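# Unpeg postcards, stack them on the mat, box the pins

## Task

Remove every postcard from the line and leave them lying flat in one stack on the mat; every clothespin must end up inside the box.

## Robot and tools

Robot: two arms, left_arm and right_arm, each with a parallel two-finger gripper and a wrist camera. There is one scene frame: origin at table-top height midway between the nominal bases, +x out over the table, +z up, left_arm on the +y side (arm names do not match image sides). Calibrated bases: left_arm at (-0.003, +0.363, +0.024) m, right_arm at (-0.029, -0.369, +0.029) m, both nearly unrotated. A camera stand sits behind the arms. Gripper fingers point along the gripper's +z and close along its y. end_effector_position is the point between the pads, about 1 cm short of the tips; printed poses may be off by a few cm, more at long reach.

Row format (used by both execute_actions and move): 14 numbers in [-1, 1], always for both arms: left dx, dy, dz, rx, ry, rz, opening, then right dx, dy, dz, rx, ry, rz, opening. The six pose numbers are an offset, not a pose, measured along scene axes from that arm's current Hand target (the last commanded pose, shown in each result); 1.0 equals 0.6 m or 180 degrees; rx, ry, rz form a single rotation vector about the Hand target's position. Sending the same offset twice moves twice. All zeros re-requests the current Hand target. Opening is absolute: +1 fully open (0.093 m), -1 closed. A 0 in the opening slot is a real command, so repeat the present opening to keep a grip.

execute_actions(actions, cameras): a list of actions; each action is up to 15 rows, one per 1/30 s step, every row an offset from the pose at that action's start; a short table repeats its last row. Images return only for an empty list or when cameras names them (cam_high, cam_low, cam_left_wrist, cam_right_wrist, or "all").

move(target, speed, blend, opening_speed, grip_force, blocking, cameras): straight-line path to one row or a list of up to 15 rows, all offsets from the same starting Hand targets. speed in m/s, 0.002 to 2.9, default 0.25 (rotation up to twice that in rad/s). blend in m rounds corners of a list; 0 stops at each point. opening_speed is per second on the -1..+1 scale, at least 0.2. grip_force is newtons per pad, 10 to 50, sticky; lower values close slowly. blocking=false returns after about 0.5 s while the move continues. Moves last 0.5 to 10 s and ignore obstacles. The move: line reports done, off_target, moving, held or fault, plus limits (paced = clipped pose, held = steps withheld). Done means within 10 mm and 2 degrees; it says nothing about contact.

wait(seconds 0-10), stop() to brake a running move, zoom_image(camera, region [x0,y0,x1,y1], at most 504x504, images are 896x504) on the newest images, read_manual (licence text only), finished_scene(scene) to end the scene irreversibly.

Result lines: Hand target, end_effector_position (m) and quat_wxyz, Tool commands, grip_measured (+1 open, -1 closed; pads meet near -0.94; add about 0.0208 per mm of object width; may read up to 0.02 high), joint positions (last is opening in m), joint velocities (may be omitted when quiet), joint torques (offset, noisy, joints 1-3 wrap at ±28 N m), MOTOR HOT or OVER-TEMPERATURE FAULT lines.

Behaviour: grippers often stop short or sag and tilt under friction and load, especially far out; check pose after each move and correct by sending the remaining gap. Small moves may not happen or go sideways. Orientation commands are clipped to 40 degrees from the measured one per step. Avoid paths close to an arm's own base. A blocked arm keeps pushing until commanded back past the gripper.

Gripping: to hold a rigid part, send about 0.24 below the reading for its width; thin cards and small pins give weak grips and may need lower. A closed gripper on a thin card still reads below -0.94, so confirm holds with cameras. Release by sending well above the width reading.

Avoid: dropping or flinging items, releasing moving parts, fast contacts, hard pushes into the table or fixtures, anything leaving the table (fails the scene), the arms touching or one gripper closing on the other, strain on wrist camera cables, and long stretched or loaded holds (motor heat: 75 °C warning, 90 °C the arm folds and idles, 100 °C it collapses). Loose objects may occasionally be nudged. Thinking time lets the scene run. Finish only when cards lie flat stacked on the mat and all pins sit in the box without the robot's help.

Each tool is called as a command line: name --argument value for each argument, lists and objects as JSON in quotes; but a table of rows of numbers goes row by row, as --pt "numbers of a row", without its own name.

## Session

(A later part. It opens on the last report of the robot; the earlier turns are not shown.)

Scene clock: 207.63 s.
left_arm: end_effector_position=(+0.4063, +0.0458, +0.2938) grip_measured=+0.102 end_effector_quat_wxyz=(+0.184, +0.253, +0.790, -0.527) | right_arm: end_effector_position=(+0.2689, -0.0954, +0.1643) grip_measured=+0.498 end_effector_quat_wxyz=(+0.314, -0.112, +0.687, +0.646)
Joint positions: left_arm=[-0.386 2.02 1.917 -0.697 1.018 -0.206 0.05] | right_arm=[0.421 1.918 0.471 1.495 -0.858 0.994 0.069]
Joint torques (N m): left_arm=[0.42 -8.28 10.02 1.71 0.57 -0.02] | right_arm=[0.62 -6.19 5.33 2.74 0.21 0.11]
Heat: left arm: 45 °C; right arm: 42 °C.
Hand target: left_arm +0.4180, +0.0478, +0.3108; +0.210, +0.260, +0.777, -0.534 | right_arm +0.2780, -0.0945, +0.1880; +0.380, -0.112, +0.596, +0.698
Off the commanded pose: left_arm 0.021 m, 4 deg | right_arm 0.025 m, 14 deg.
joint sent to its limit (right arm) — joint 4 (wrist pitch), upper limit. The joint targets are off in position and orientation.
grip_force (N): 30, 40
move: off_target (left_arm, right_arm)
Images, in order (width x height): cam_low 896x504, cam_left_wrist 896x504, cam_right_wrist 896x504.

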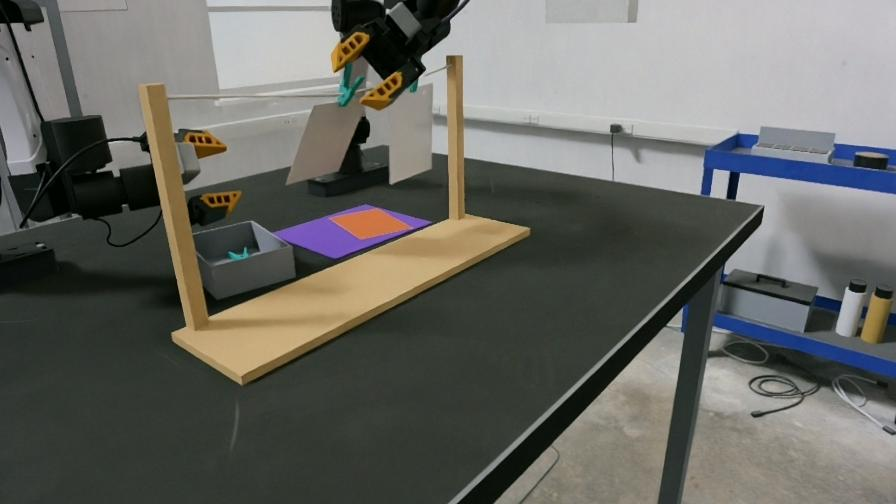

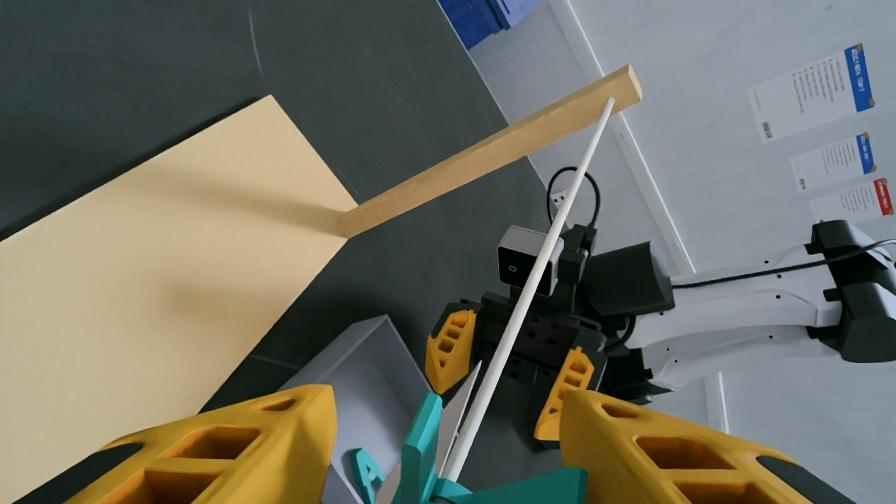

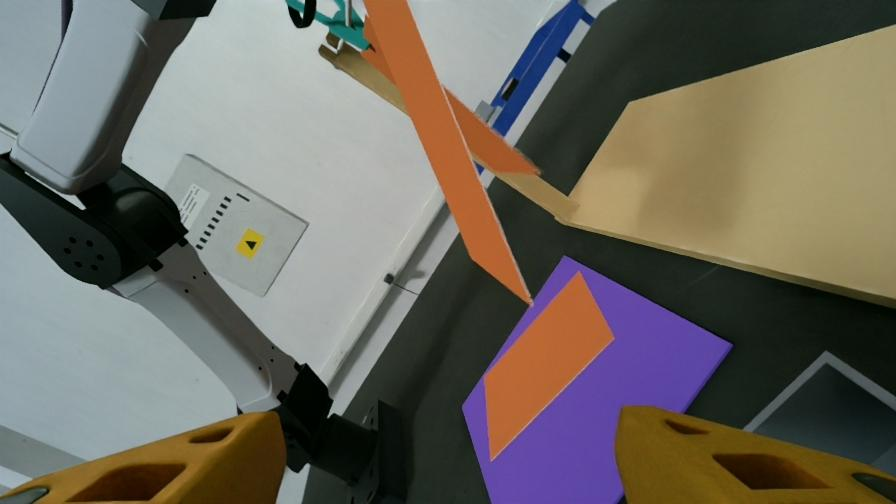

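move --target '[0,0,0,0,0,0,-0.15,0,0,0,0,0,0,0.5]' --opening_speed 0.3 --cameras '["cam_low","cam_left_wrist","cam_right_wrist"]'

Scene clock: 209.50 s.
left_arm: end_effector_position=(+0.4063, +0.0458, +0.2938) grip_measured=-0.148 end_effector_quat_wxyz=(+0.184, +0.253, +0.790, -0.527) | right_arm: end_effector_position=(+0.2689, -0.0954, +0.1643) grip_measured=+0.498 end_effector_quat_wxyz=(+0.314, -0.112, +0.687, +0.646)
Joint positions: left_arm=[-0.386 2.02 1.917 -0.697 1.018 -0.206 0.038] | right_arm=[0.421 1.918 0.471 1.495 -0.858 0.994 0.069]
Joint torques (N m): left_arm=[0.35 -8.28 9.99 1.71 0.59 -0.02] | right_arm=[0.62 -6.12 5.37 2.75 0.2 0.11]
Heat: left arm: 45 °C; right arm: 42 °C.
Hand target: left_arm +0.4180, +0.0478, +0.3108; +0.210, +0.260, +0.777, -0.534 | right_arm +0.2780, -0.0945, +0.1880; +0.380, -0.112, +0.596, +0.698
Off the commanded pose: left_arm 0.021 m, 4 deg | right_arm 0.025 m, 14 deg.
joint sent to its limit (right arm) — joint 4 (wrist pitch), upper limit. The joint targets are off in position and orientation.
grip_force (N): 30, 40
move: off_target (left_arm, right_arm)
Images, in order (width x height): cam_low 896x504, cam_left_wrist 896x504, cam_right_wrist 896x504.

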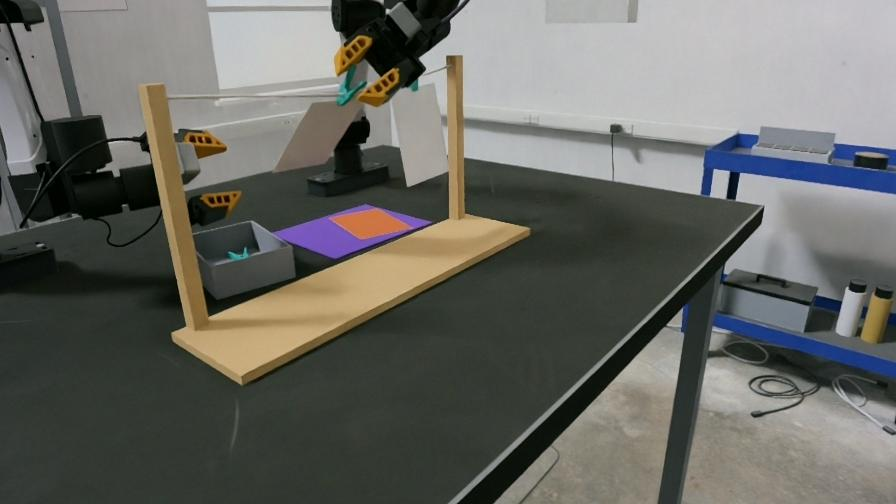

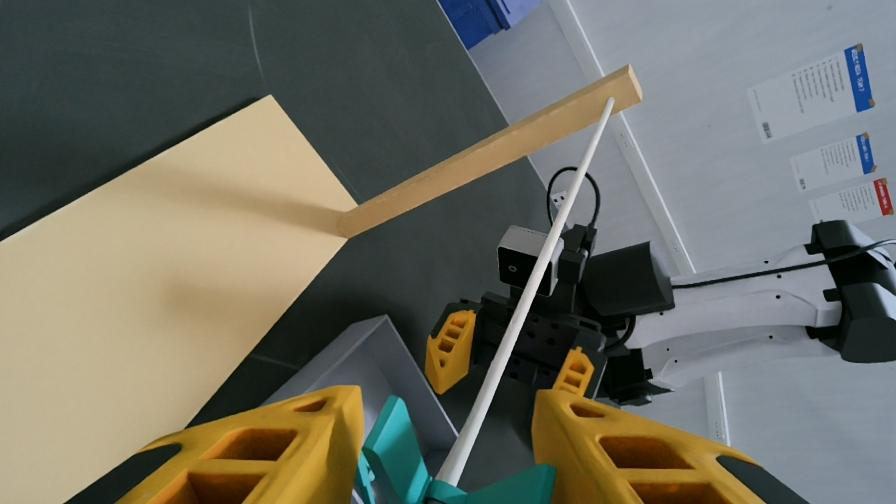

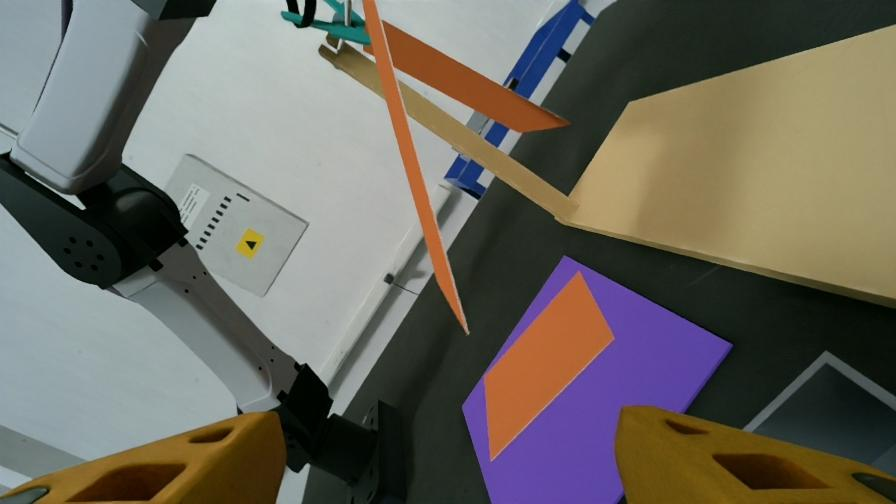

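move --target '[0,0,0,0,0,0,-0.15,0.045,0.041,0.012,-0.0349,-0.0562,0.033,0.5]' --speed '[0.15]' --cameras '["cam_left_wrist","cam_right_wrist"]'

Scene clock: 211.87 s.
left_arm: end_effector_position=(+0.4063, +0.0458, +0.2938) grip_measured=-0.148 end_effector_quat_wxyz=(+0.184, +0.253, +0.790, -0.527) | right_arm: end_effector_position=(+0.3009, -0.0694, +0.1729) grip_measured=+0.498 end_effector_quat_wxyz=(+0.337, -0.196, +0.649, +0.653)
Joint positions: left_arm=[-0.386 2.02 1.917 -0.697 1.018 -0.206 0.038] | right_arm=[0.421 2.06 0.703 1.498 -0.96 0.915 0.069]
Joint torques (N m): left_arm=[0.43 -8.25 9.98 1.72 0.57 -0.01] | right_arm=[-0.01 -7.51 6.05 2.62 -0.14 -0.17]
Heat: left arm: 45 °C; right arm: 42 °C.
Hand target: left_arm +0.4180, +0.0478, +0.3108; +0.210, +0.260, +0.777, -0.534 | right_arm +0.3050, -0.0699, +0.1952; +0.388, -0.224, +0.591, +0.671
Off the commanded pose: left_arm 0.021 m, 4 deg | right_arm 0.023 m, 10 deg.
joint sent to its limit (right arm) — joint 4 (wrist pitch), upper limit. The joint targets are off in position and orientation.
grip_force (N): 30, 40
move: off_target (left_arm, right_arm)
Images, in order (width x height): cam_left_wrist 896x504, cam_right_wrist 896x504.

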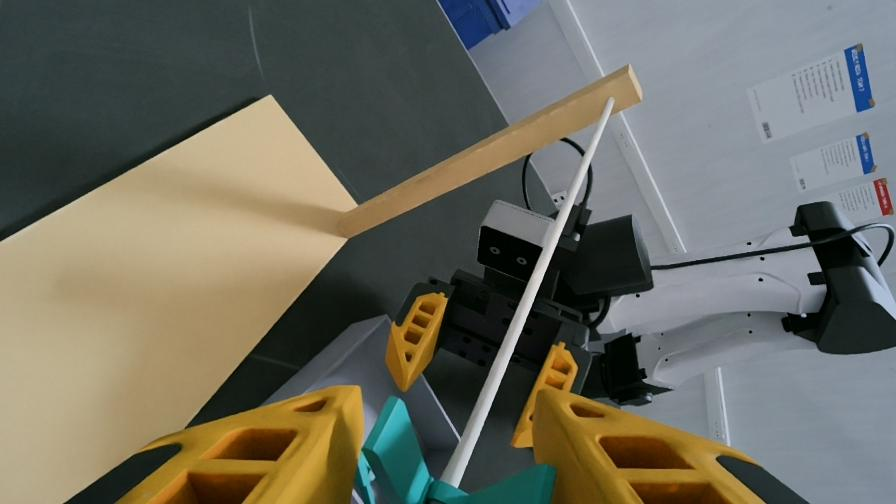

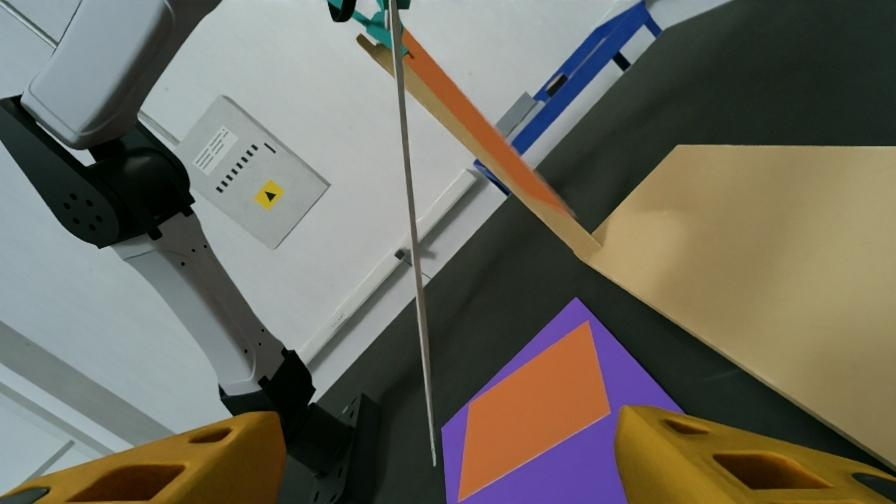

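move --target '[0,0,0,0,0,0,-0.15,0.005,0.075,0.012,0,0,0,0.5]' --speed '[0.1]' --cameras '["cam_left_wrist","cam_right_wrist"]'

Scene clock: 213.77 s.
left_arm: end_effector_position=(+0.4063, +0.0458, +0.2938) grip_measured=-0.148 end_effector_quat_wxyz=(+0.184, +0.253, +0.790, -0.527) | right_arm: end_effector_position=(+0.2992, -0.0247, +0.1775) grip_measured=+0.498 end_effector_quat_wxyz=(+0.339, -0.214, +0.630, +0.665)
Joint positions: left_arm=[-0.386 2.02 1.917 -0.697 1.018 -0.206 0.038] | right_arm=[0.53 2.129 0.813 1.5 -0.887 0.915 0.069]
Joint torques (N m): left_arm=[0.44 -8.25 9.99 1.71 0.57 -0.01] | right_arm=[0.25 -8.24 6.31 2.61 0.29 -0.02]
Heat: left arm: 45 °C; right arm: 43 °C.
Hand target: left_arm +0.4180, +0.0478, +0.3108; +0.210, +0.260, +0.777, -0.534 | right_arm +0.3080, -0.0249, +0.2024; +0.388, -0.224, +0.591, +0.671
Off the commanded pose: left_arm 0.021 m, 4 deg | right_arm 0.026 m, 7 deg.
joint sent to its limit (right arm) — joint 4 (wrist pitch), upper limit. The joint targets are off in position, not in orientation.
grip_force (N): 30, 40
move: off_target (left_arm, right_arm)
Images, in order (width x height): cam_left_wrist 896x504, cam_right_wrist 896x504.

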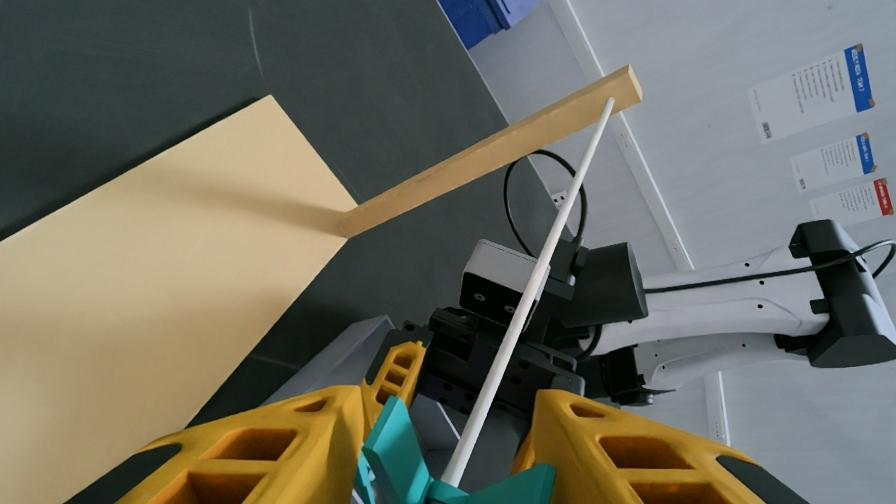

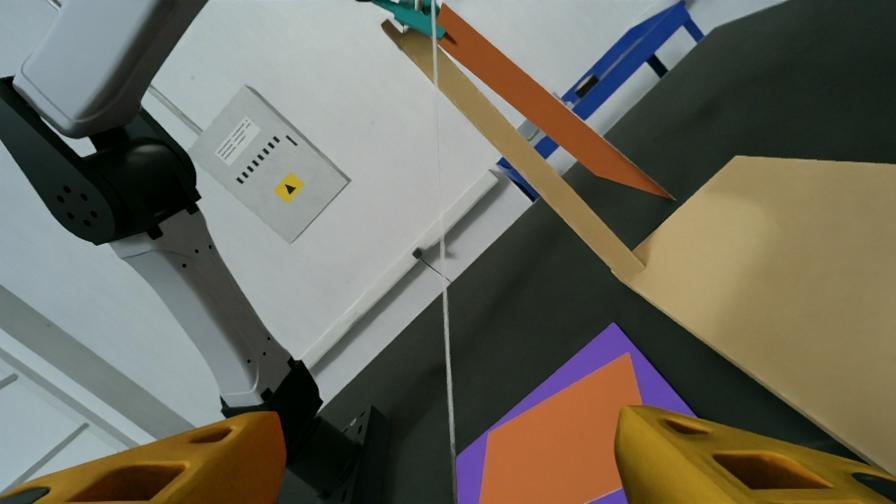

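move --target '[0,0,0,0,0,0,-0.15,0.004,0.022,0.002,0,0,0,0.5]' --speed '[0.1]' --cameras '["cam_right_wrist"]'

move --target '[0,0,0,0,0,0,-0.15,0,0,0,0,0,0,-1]' --grip_force '[30,15]' --cameras '["cam_low","cam_left_wrist","cam_right_wrist"]'

Scene clock: 215.03 s.
left_arm: end_effector_position=(+0.4063, +0.0458, +0.2938) grip_measured=-0.148 end_effector_quat_wxyz=(+0.184, +0.253, +0.790, -0.527) | right_arm: end_effector_position=(+0.3019, -0.0124, +0.1798) grip_measured=+0.498 end_effector_quat_wxyz=(+0.345, -0.215, +0.623, +0.668)
Joint positions: left_arm=[-0.386 2.02 1.917 -0.697 1.018 -0.206 0.038] | right_arm=[0.556 2.154 0.855 1.5 -0.859 0.915 0.069]
Joint torques (N m): left_arm=[0.38 -8.25 9.95 1.72 0.55 -0.02] | right_arm=[0.55 -8.47 6.46 2.51 0.3 -0.02]
Heat: left arm: 45 °C; right arm: 43 °C.
Hand target: left_arm +0.4180, +0.0478, +0.3108; +0.210, +0.260, +0.777, -0.534 | right_arm +0.3104, -0.0117, +0.2036; +0.388, -0.224, +0.591, +0.671
Off the commanded pose: left_arm 0.021 m, 4 deg | right_arm 0.025 m, 6 deg.
grip_force (N): 30, 40
move: off_target (left_arm, right_arm)
Images, in order (width x height): cam_right_wrist 896x504.

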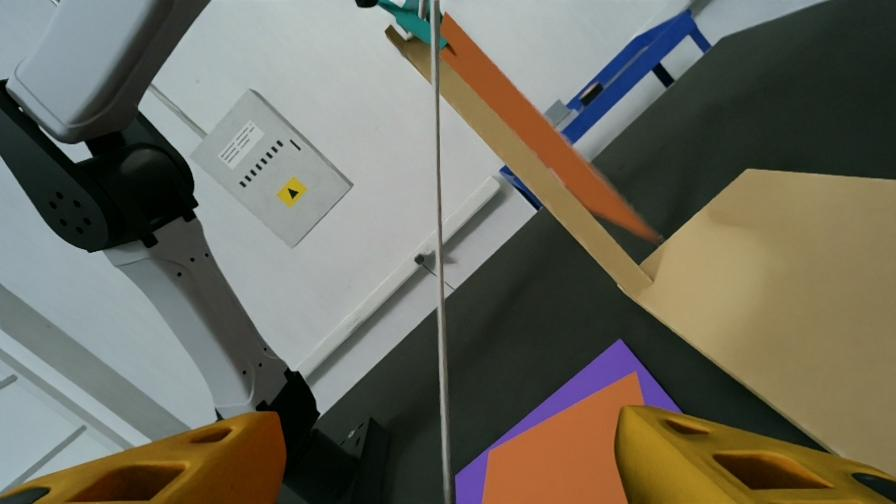

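Scene clock: 220.03 s.
left_arm: end_effector_position=(+0.4063, +0.0458, +0.2938) grip_measured=-0.148 end_effector_quat_wxyz=(+0.184, +0.253, +0.790, -0.527) | right_arm: end_effector_position=(+0.3019, -0.0124, +0.1798) grip_measured=-0.326 end_effector_quat_wxyz=(+0.345, -0.215, +0.623, +0.668)
Joint positions: left_arm=[-0.386 2.02 1.917 -0.697 1.018 -0.206 0.038] | right_arm=[0.556 2.154 0.855 1.5 -0.859 0.915 0.03]
Joint velocities: left_arm=[within noise] | right_arm=[-0.007 -0.017 0.007 -0.081 0.051 -0.022 -0.007]
Joint torques (N m): left_arm=[0.4 -8.28 10.04 1.71 0.58 -0.01] | right_arm=[0.54 -8.49 6.45 2.51 0.31 -0.01]
Heat: left arm: 45 °C; right arm: 42 °C.
Hand target: left_arm +0.4180, +0.0478, +0.3108; +0.210, +0.260, +0.777, -0.534 | right_arm +0.3104, -0.0117, +0.2036; +0.388, -0.224, +0.591, +0.671
Off the commanded pose: left_arm 0.021 m, 4 deg | right_arm 0.025 m, 6 deg.
grip_force (N): 30, 15
move: moving (right_arm; no rest 5 s after the path's end), off_target (left_arm)
Images, in order (width x height): cam_low 896x504, cam_left_wrist 896x504, cam_right_wrist 896x504.

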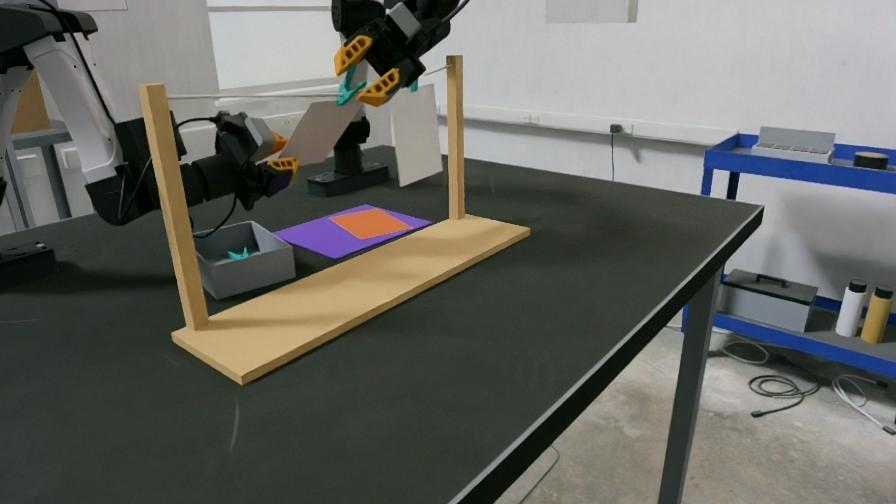

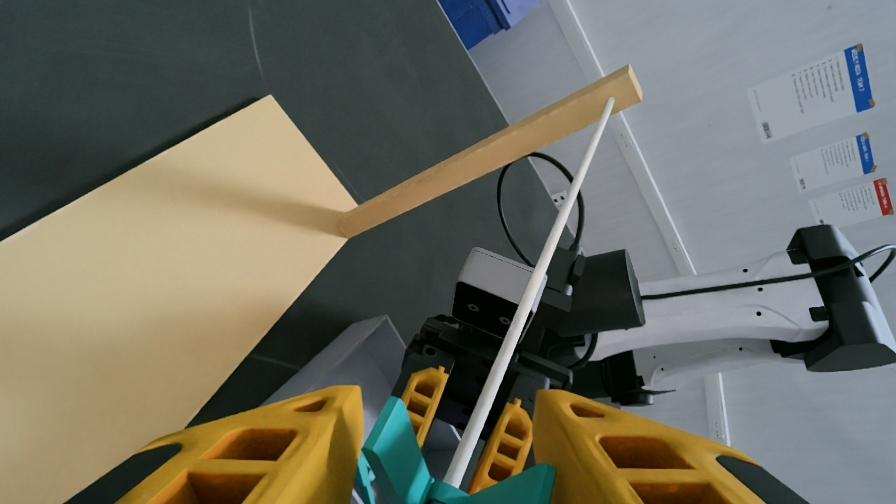

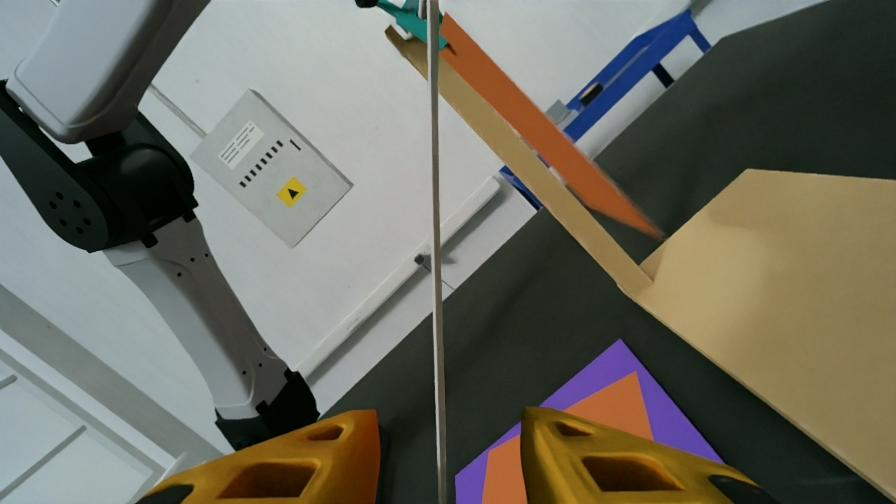

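move --target '[0,0,0,0,0,0,-0.15,0,0,0,0,0,0,-1]' --grip_force '[30,30]' --cameras '["cam_low","cam_right_wrist"]'

Scene clock: 222.50 s.
left_arm: end_effector_position=(+0.4063, +0.0458, +0.2938) grip_measured=-0.148 end_effector_quat_wxyz=(+0.184, +0.253, +0.790, -0.527) | right_arm: end_effector_position=(+0.3022, -0.0125, +0.1798) grip_measured=-0.977 end_effector_quat_wxyz=(+0.345, -0.214, +0.624, +0.668)
Joint positions: left_arm=[-0.386 2.02 1.917 -0.697 1.018 -0.206 0.038] | right_arm=[0.556 2.154 0.855 1.5 -0.858 0.915 0]
Joint torques (N m): left_arm=[0.43 -8.23 9.96 1.71 0.57 -0.01] | right_arm=[0.51 -8.51 6.45 2.51 0.29 -0.02]
Heat: left arm: 46 °C; right arm: 43 °C.
Hand target: left_arm +0.4180, +0.0478, +0.3108; +0.210, +0.260, +0.777, -0.534 | right_arm +0.3104, -0.0117, +0.2036; +0.388, -0.224, +0.591, +0.671
Off the commanded pose: left_arm 0.021 m, 4 deg | right_arm 0.025 m, 6 deg.
grip_force (N): 30, 30
move: off_target (left_arm, right_arm)
Images, in order (width x height): cam_low 896x504, cam_right_wrist 896x504.

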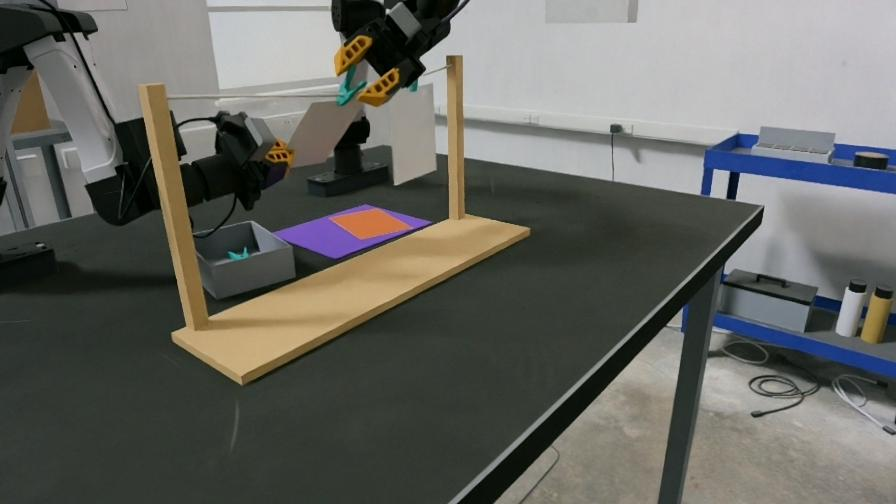

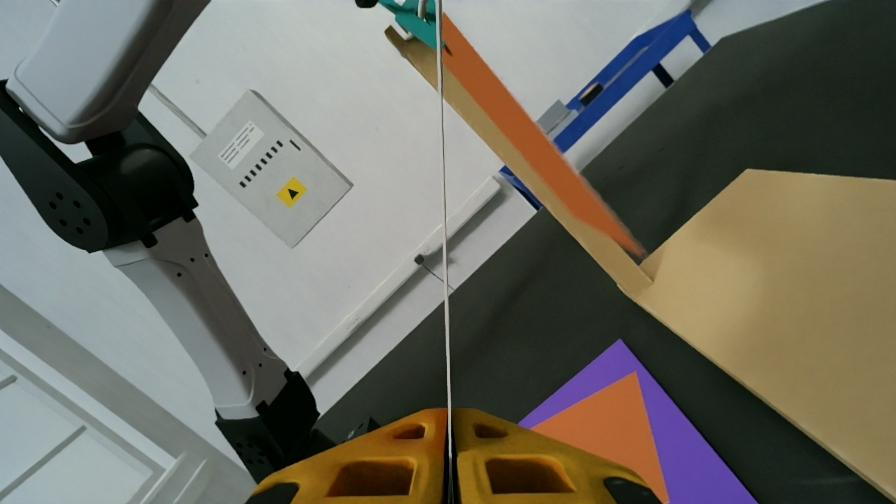

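move --target '[0,0,0,0,0,0,-0.5,0,0,0,0,0,0,-1]' --grip_force '[40,30]' --opening_speed 0.4 --cameras '["cam_left_wrist","cam_right_wrist"]'

move --target '[0,0,0,0,0,0,-0.65,0,0,0,0,0,0,-1]' --opening_speed 0.4 --cameras '["cam_low","cam_left_wrist","cam_right_wrist"]'

Scene clock: 224.07 s.
left_arm: end_effector_position=(+0.4068, +0.0465, +0.2938) grip_measured=-0.495 end_effector_quat_wxyz=(+0.184, +0.252, +0.791, -0.527) | right_arm: end_effector_position=(+0.3022, -0.0125, +0.1798) grip_measured=-0.977 end_effector_quat_wxyz=(+0.345, -0.214, +0.624, +0.668)
Joint positions: left_arm=[-0.384 2.02 1.917 -0.697 1.018 -0.208 0.021] | right_arm=[0.556 2.154 0.855 1.5 -0.858 0.915 0]
Joint torques (N m): left_arm=[0.25 -8.27 10.02 1.72 0.58 -0.01] | right_arm=[0.53 -8.5 6.45 2.5 0.29 -0.01]
Heat: left arm: 46 °C; right arm: 43 °C.
Hand target: left_arm +0.4180, +0.0478, +0.3108; +0.210, +0.260, +0.777, -0.534 | right_arm +0.3104, -0.0117, +0.2036; +0.388, -0.224, +0.591, +0.671
Off the commanded pose: left_arm 0.020 m, 4 deg | right_arm 0.025 m, 6 deg.
grip_force (N): 40, 30
move: off_target (left_arm, right_arm)
Images, in order (width x height): cam_left_wrist 896x504, cam_right_wrist 896x504.

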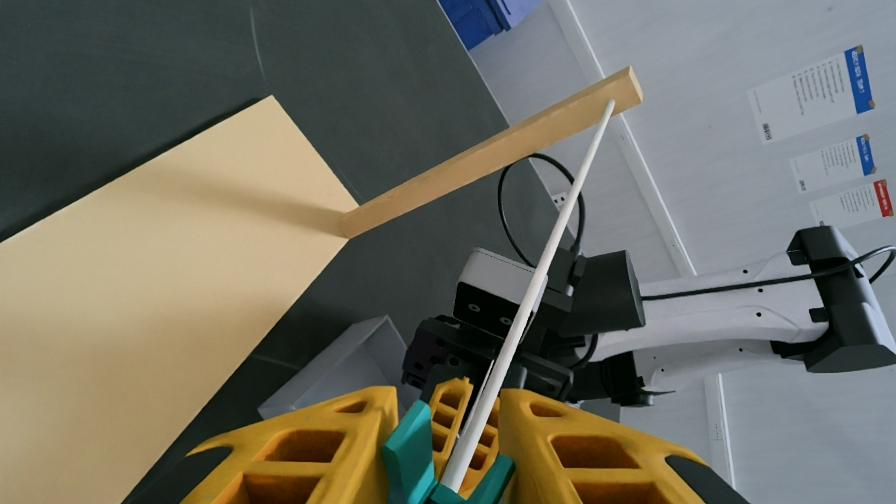

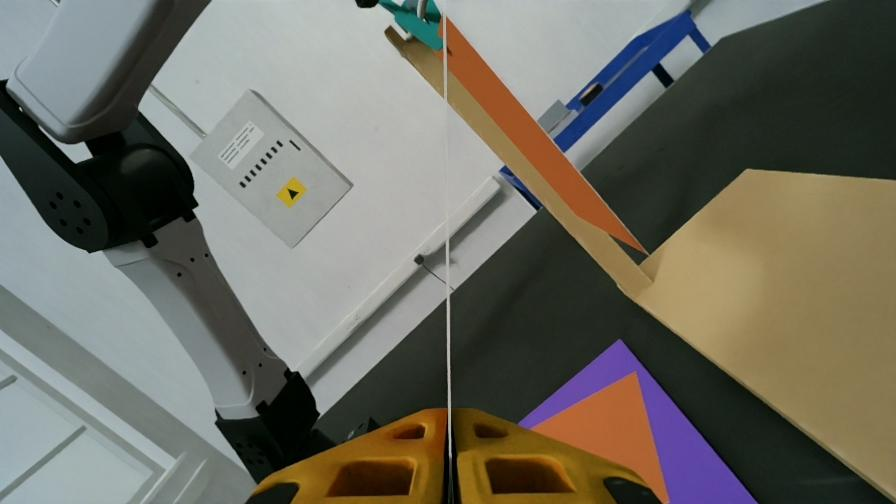

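Scene clock: 225.13 s.
left_arm: end_effector_position=(+0.4068, +0.0465, +0.2938) grip_measured=-0.649 end_effector_quat_wxyz=(+0.184, +0.252, +0.791, -0.527) | right_arm: end_effector_position=(+0.3022, -0.0125, +0.1798) grip_measured=-0.977 end_effector_quat_wxyz=(+0.345, -0.214, +0.624, +0.668)
Joint positions: left_arm=[-0.384 2.02 1.917 -0.697 1.018 -0.208 0.014] | right_arm=[0.556 2.154 0.855 1.5 -0.858 0.915 0]
Joint velocities: left_arm=[0.002 0.007 -0.002 -0.037 -0.007 -0.037 -0.004] | right_arm=[within noise]
Joint torques (N m): left_arm=[0.28 -8.27 9.96 1.71 0.57 0] | right_arm=[0.55 -8.46 6.43 2.51 0.29 0]
Heat: left arm: 46 °C; right arm: 43 °C.
Hand target: left_arm +0.4180, +0.0478, +0.3108; +0.210, +0.260, +0.777, -0.534 | right_arm +0.3104, -0.0117, +0.2036; +0.388, -0.224, +0.591, +0.671
Off the commanded pose: left_arm 0.020 m, 4 deg | right_arm 0.025 m, 6 deg.
grip_force (N): 40, 30
move: off_target (left_arm, right_arm)
Images, in order (width x height): cam_low 896x504, cam_left_wrist 896x504, cam_right_wrist 896x504.

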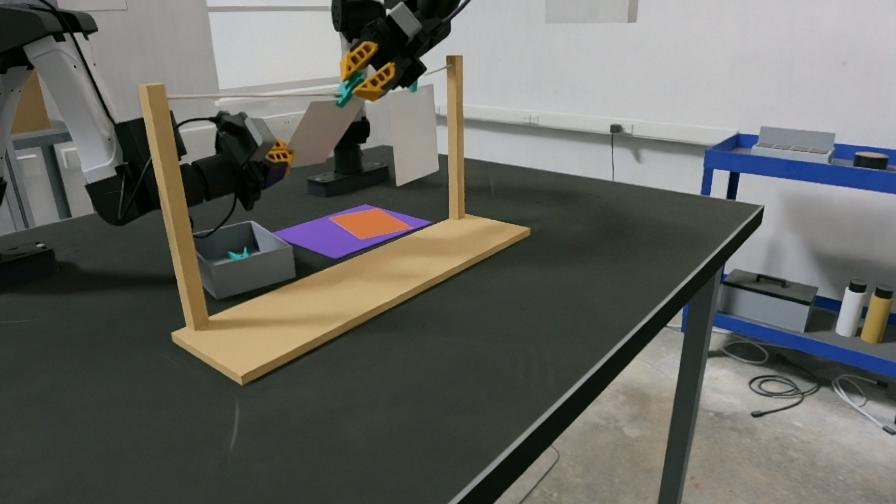

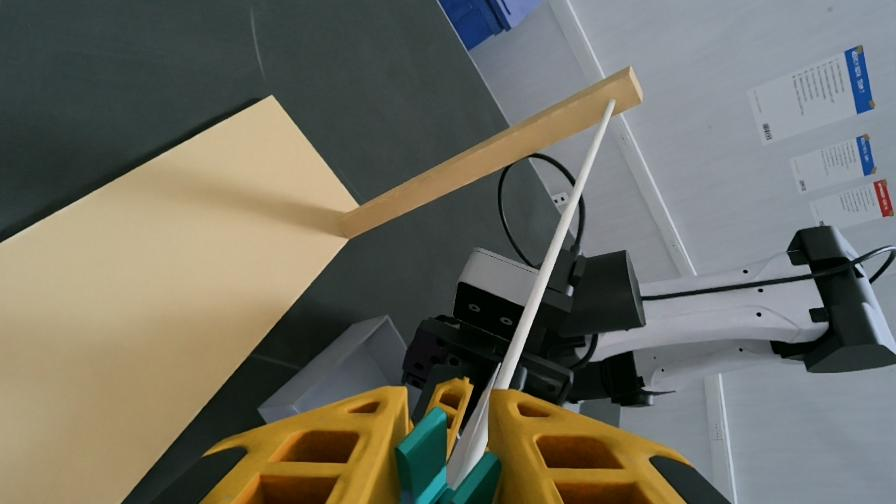

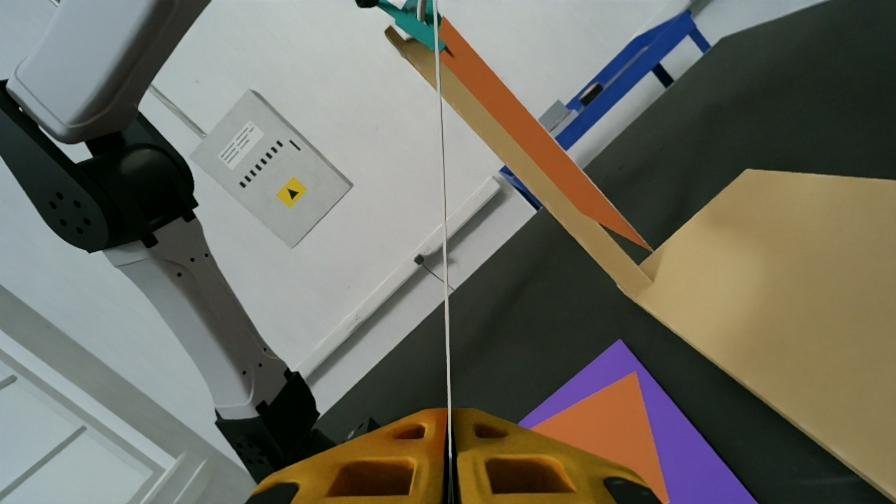

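move --target '[0,0,0,0,0,0,-0.65,-0.06,0,-0.05,0,0,0,-1]' --speed 0.1 --cameras '["cam_low","cam_left_wrist","cam_right_wrist"]'

Scene clock: 226.53 s.
left_arm: end_effector_position=(+0.4068, +0.0465, +0.2938) grip_measured=-0.649 end_effector_quat_wxyz=(+0.184, +0.252, +0.791, -0.527) | right_arm: end_effector_position=(+0.2709, -0.0085, +0.1486) grip_measured=-0.977 end_effector_quat_wxyz=(+0.328, -0.221, +0.647, +0.651)
Joint positions: left_arm=[-0.384 2.02 1.917 -0.697 1.018 -0.208 0.014] | right_arm=[0.609 2.154 0.746 1.501 -0.821 0.843 0]
Joint velocities: left_arm=[0.012 0.007 0.012 0.007 0.051 -0.051 0.004] | right_arm=[within noise]
Joint torques (N m): left_arm=[0.24 -8.28 10.02 1.73 0.56 -0.02] | right_arm=[0.39 -10.07 2.86 2.68 0.24 -0.17]
Heat: left arm: 46 °C; right arm: 43 °C.
Hand target: left_arm +0.4180, +0.0478, +0.3108; +0.210, +0.260, +0.777, -0.534 | right_arm +0.2744, -0.0117, +0.1736; +0.388, -0.224, +0.591, +0.671
Off the commanded pose: left_arm 0.020 m, 4 deg | right_arm 0.025 m, 10 deg.
joint sent to its limit (right arm) — joint 4 (wrist pitch), upper limit. The joint targets are off in position and orientation.
grip_force (N): 40, 30
move: off_target (left_arm, right_arm)
Images, in order (width x height): cam_low 896x504, cam_left_wrist 896x504, cam_right_wrist 896x504.

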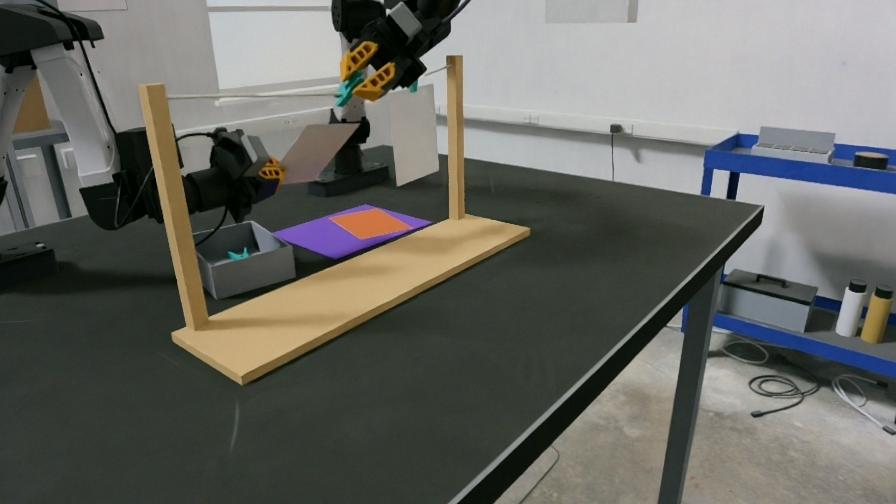

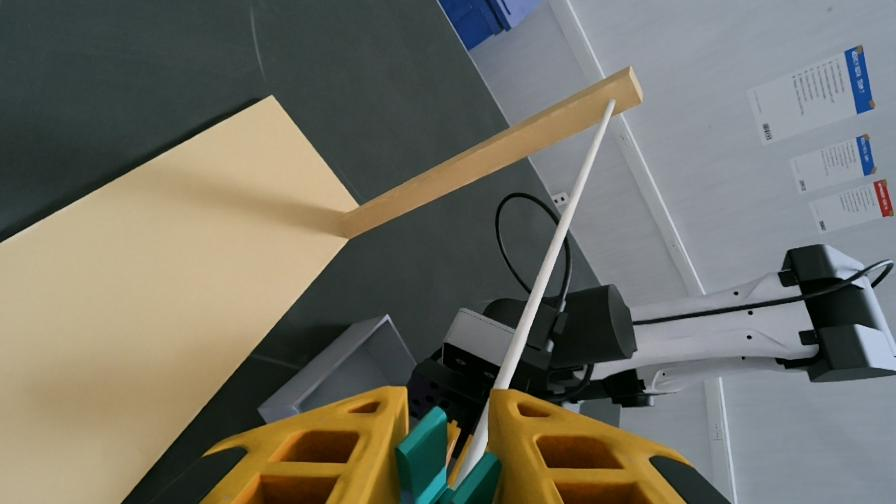

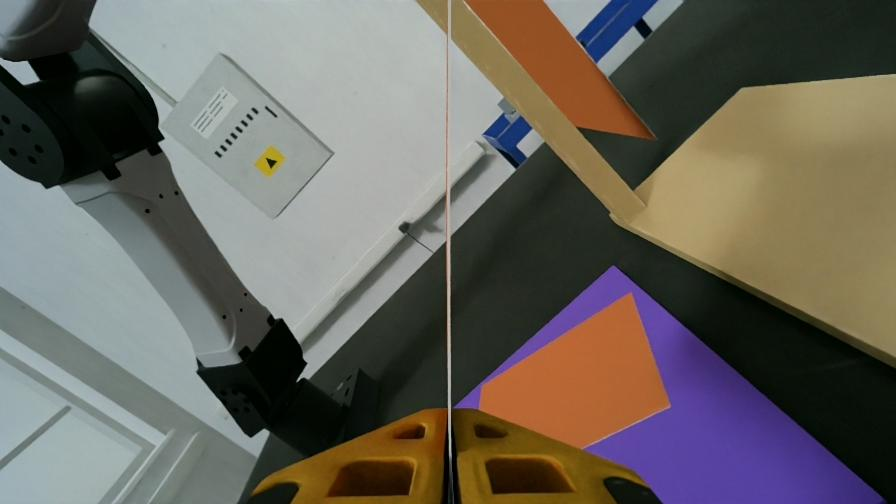

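move --target '[0.07,0,0.09,0,0,0,-0.65,-0.02,0,0,0,0,0,-1]' --speed 0.1 --cameras '["cam_low","cam_left_wrist","cam_right_wrist"]'

Scene clock: 228.80 s.
left_arm: end_effector_position=(+0.4655, +0.0471, +0.3601) grip_measured=-0.649 end_effector_quat_wxyz=(+0.231, +0.244, +0.777, -0.532) | right_arm: end_effector_position=(+0.2635, -0.0121, +0.1418) grip_measured=-0.977 end_effector_quat_wxyz=(+0.325, -0.217, +0.657, +0.645)
Joint positions: left_arm=[-0.343 2.4 2.774 -1.055 1.024 -0.254 0.014] | right_arm=[0.617 2.142 0.703 1.501 -0.802 0.83 0]
Joint velocities: left_arm=[-0.002 0.007 0.002 0.022 0.007 -0.007 0.008] | right_arm=[within noise]
Joint torques (N m): left_arm=[0.13 -9.68 8.76 1.18 0.67 0.22] | right_arm=[0.68 -11.15 2.63 2.7 0.21 -0.17]
Heat: left arm: 46 °C; right arm: 43 °C.
Hand target: left_arm +0.4600, +0.0478, +0.3648; +0.210, +0.260, +0.777, -0.534 | right_arm +0.2624, -0.0117, +0.1736; +0.388, -0.224, +0.591, +0.671
Off the commanded pose: left_arm 0.007 m, 3 deg | right_arm 0.032 m, 11 deg.
joint sent to its limit (right arm) — joint 4 (wrist pitch), upper limit. The joint targets are off in position and orientation.
grip_force (N): 40, 30
move: off_target (left_arm, right_arm)
Images, in order (width x height): cam_low 896x504, cam_left_wrist 896x504, cam_right_wrist 896x504.

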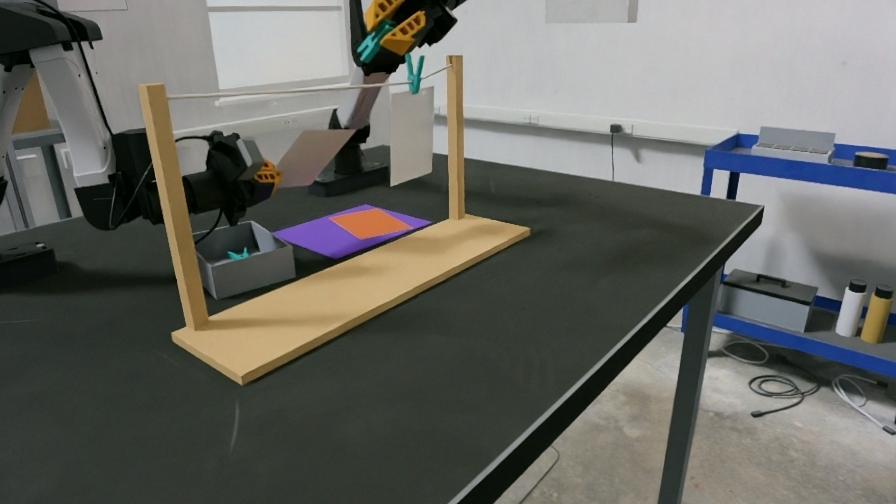

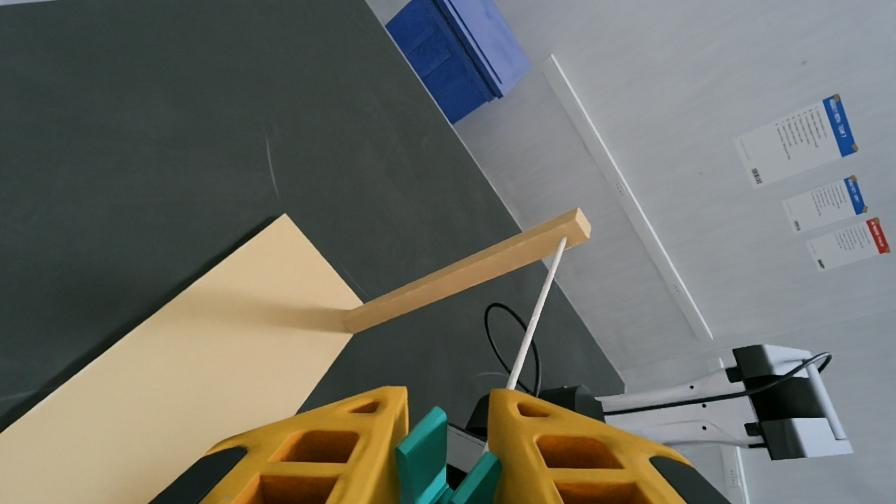

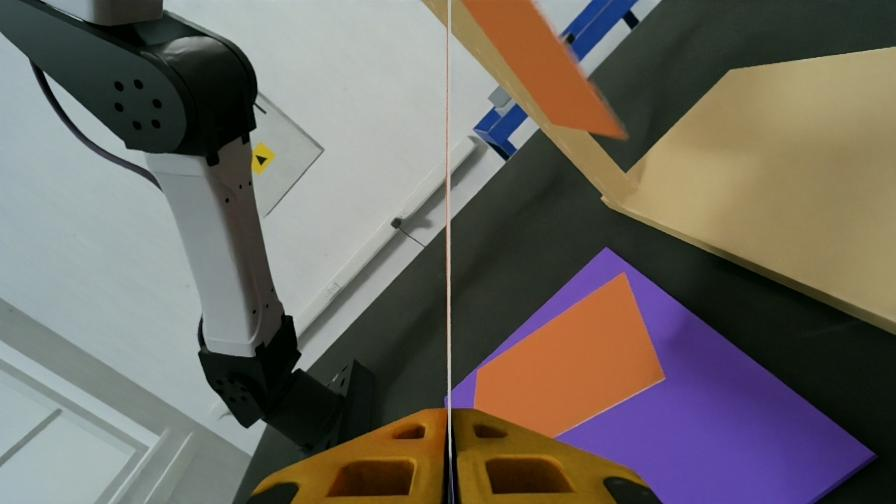

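move --target '[0,0,0.03,0,0,0,-0.65,-0.029,0.1195,-0.0893,-0.1399,0.297,0.0261,-1]' --speed 0.15 --cameras '["all"]'

Scene clock: 233.67 s.
left_arm: end_effector_position=(+0.4644, +0.0474, +0.3736) grip_measured=-0.649 end_effector_quat_wxyz=(+0.238, +0.238, +0.773, -0.537) | right_arm: end_effector_position=(+0.2441, +0.0513, +0.1075) grip_measured=-0.977 end_effector_quat_wxyz=(+0.005, +0.005, +0.822, +0.569)
Joint positions: left_arm=[-0.343 2.406 2.825 -1.055 1.024 -0.292 0.014] | right_arm=[0.769 2.017 0.988 0.54 -0.723 1.23 0]
Joint velocities: left_arm=[0.007 -0.017 -0.007 0.007 -0.022 0.007 0.007] | right_arm=[within noise]
Joint torques (N m): left_arm=[0.13 -9.99 8.58 1.42 0.59 -0.04] | right_arm=[0.64 -8.98 8.23 1.68 -0.22 0.11]
Heat: left arm: 46 °C; right arm: 43 °C.
Hand target: left_arm +0.4600, +0.0478, +0.3828; +0.210, +0.260, +0.777, -0.534 | right_arm +0.2450, +0.0600, +0.1200; +0.000, +0.000, +0.819, +0.574
Off the commanded pose: left_arm 0.010 m, 4 deg | right_arm 0.015 m, 1 deg.
elbow stopped short (left arm): the move would have taken joint 3 (elbow) straighter than the controller allows.
grip_force (N): 40, 30
move: off_target (left_arm, right_arm)

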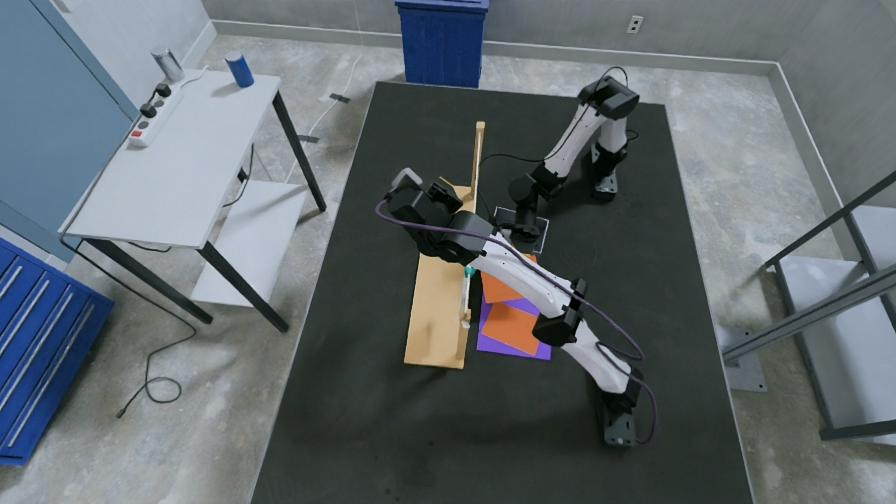

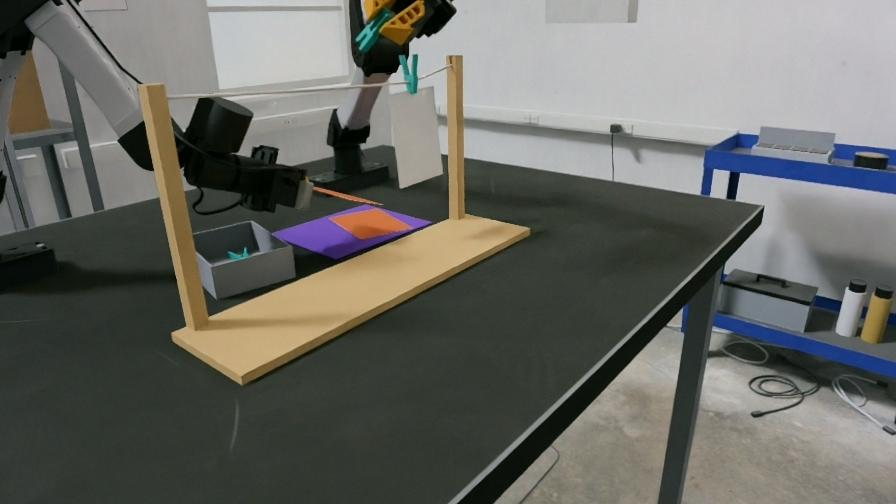

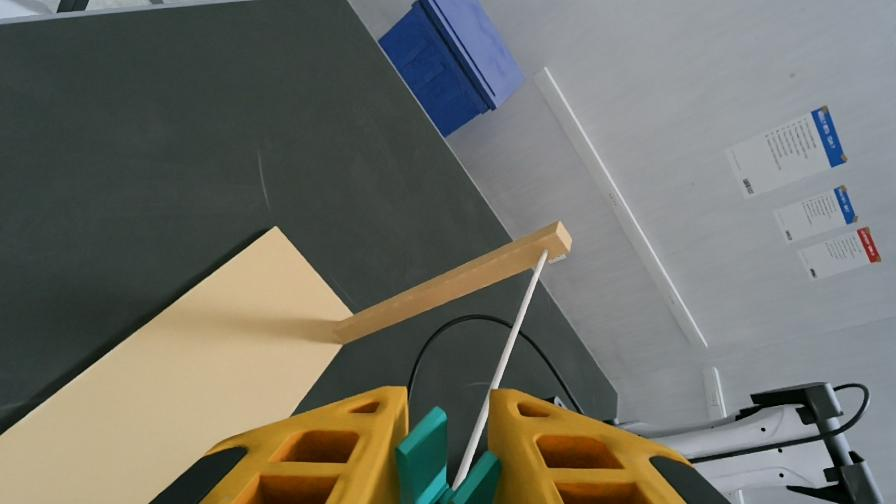

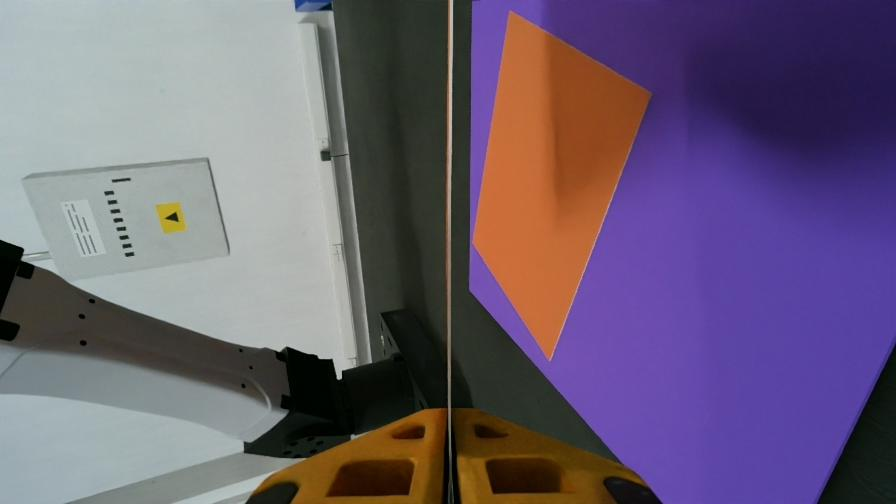

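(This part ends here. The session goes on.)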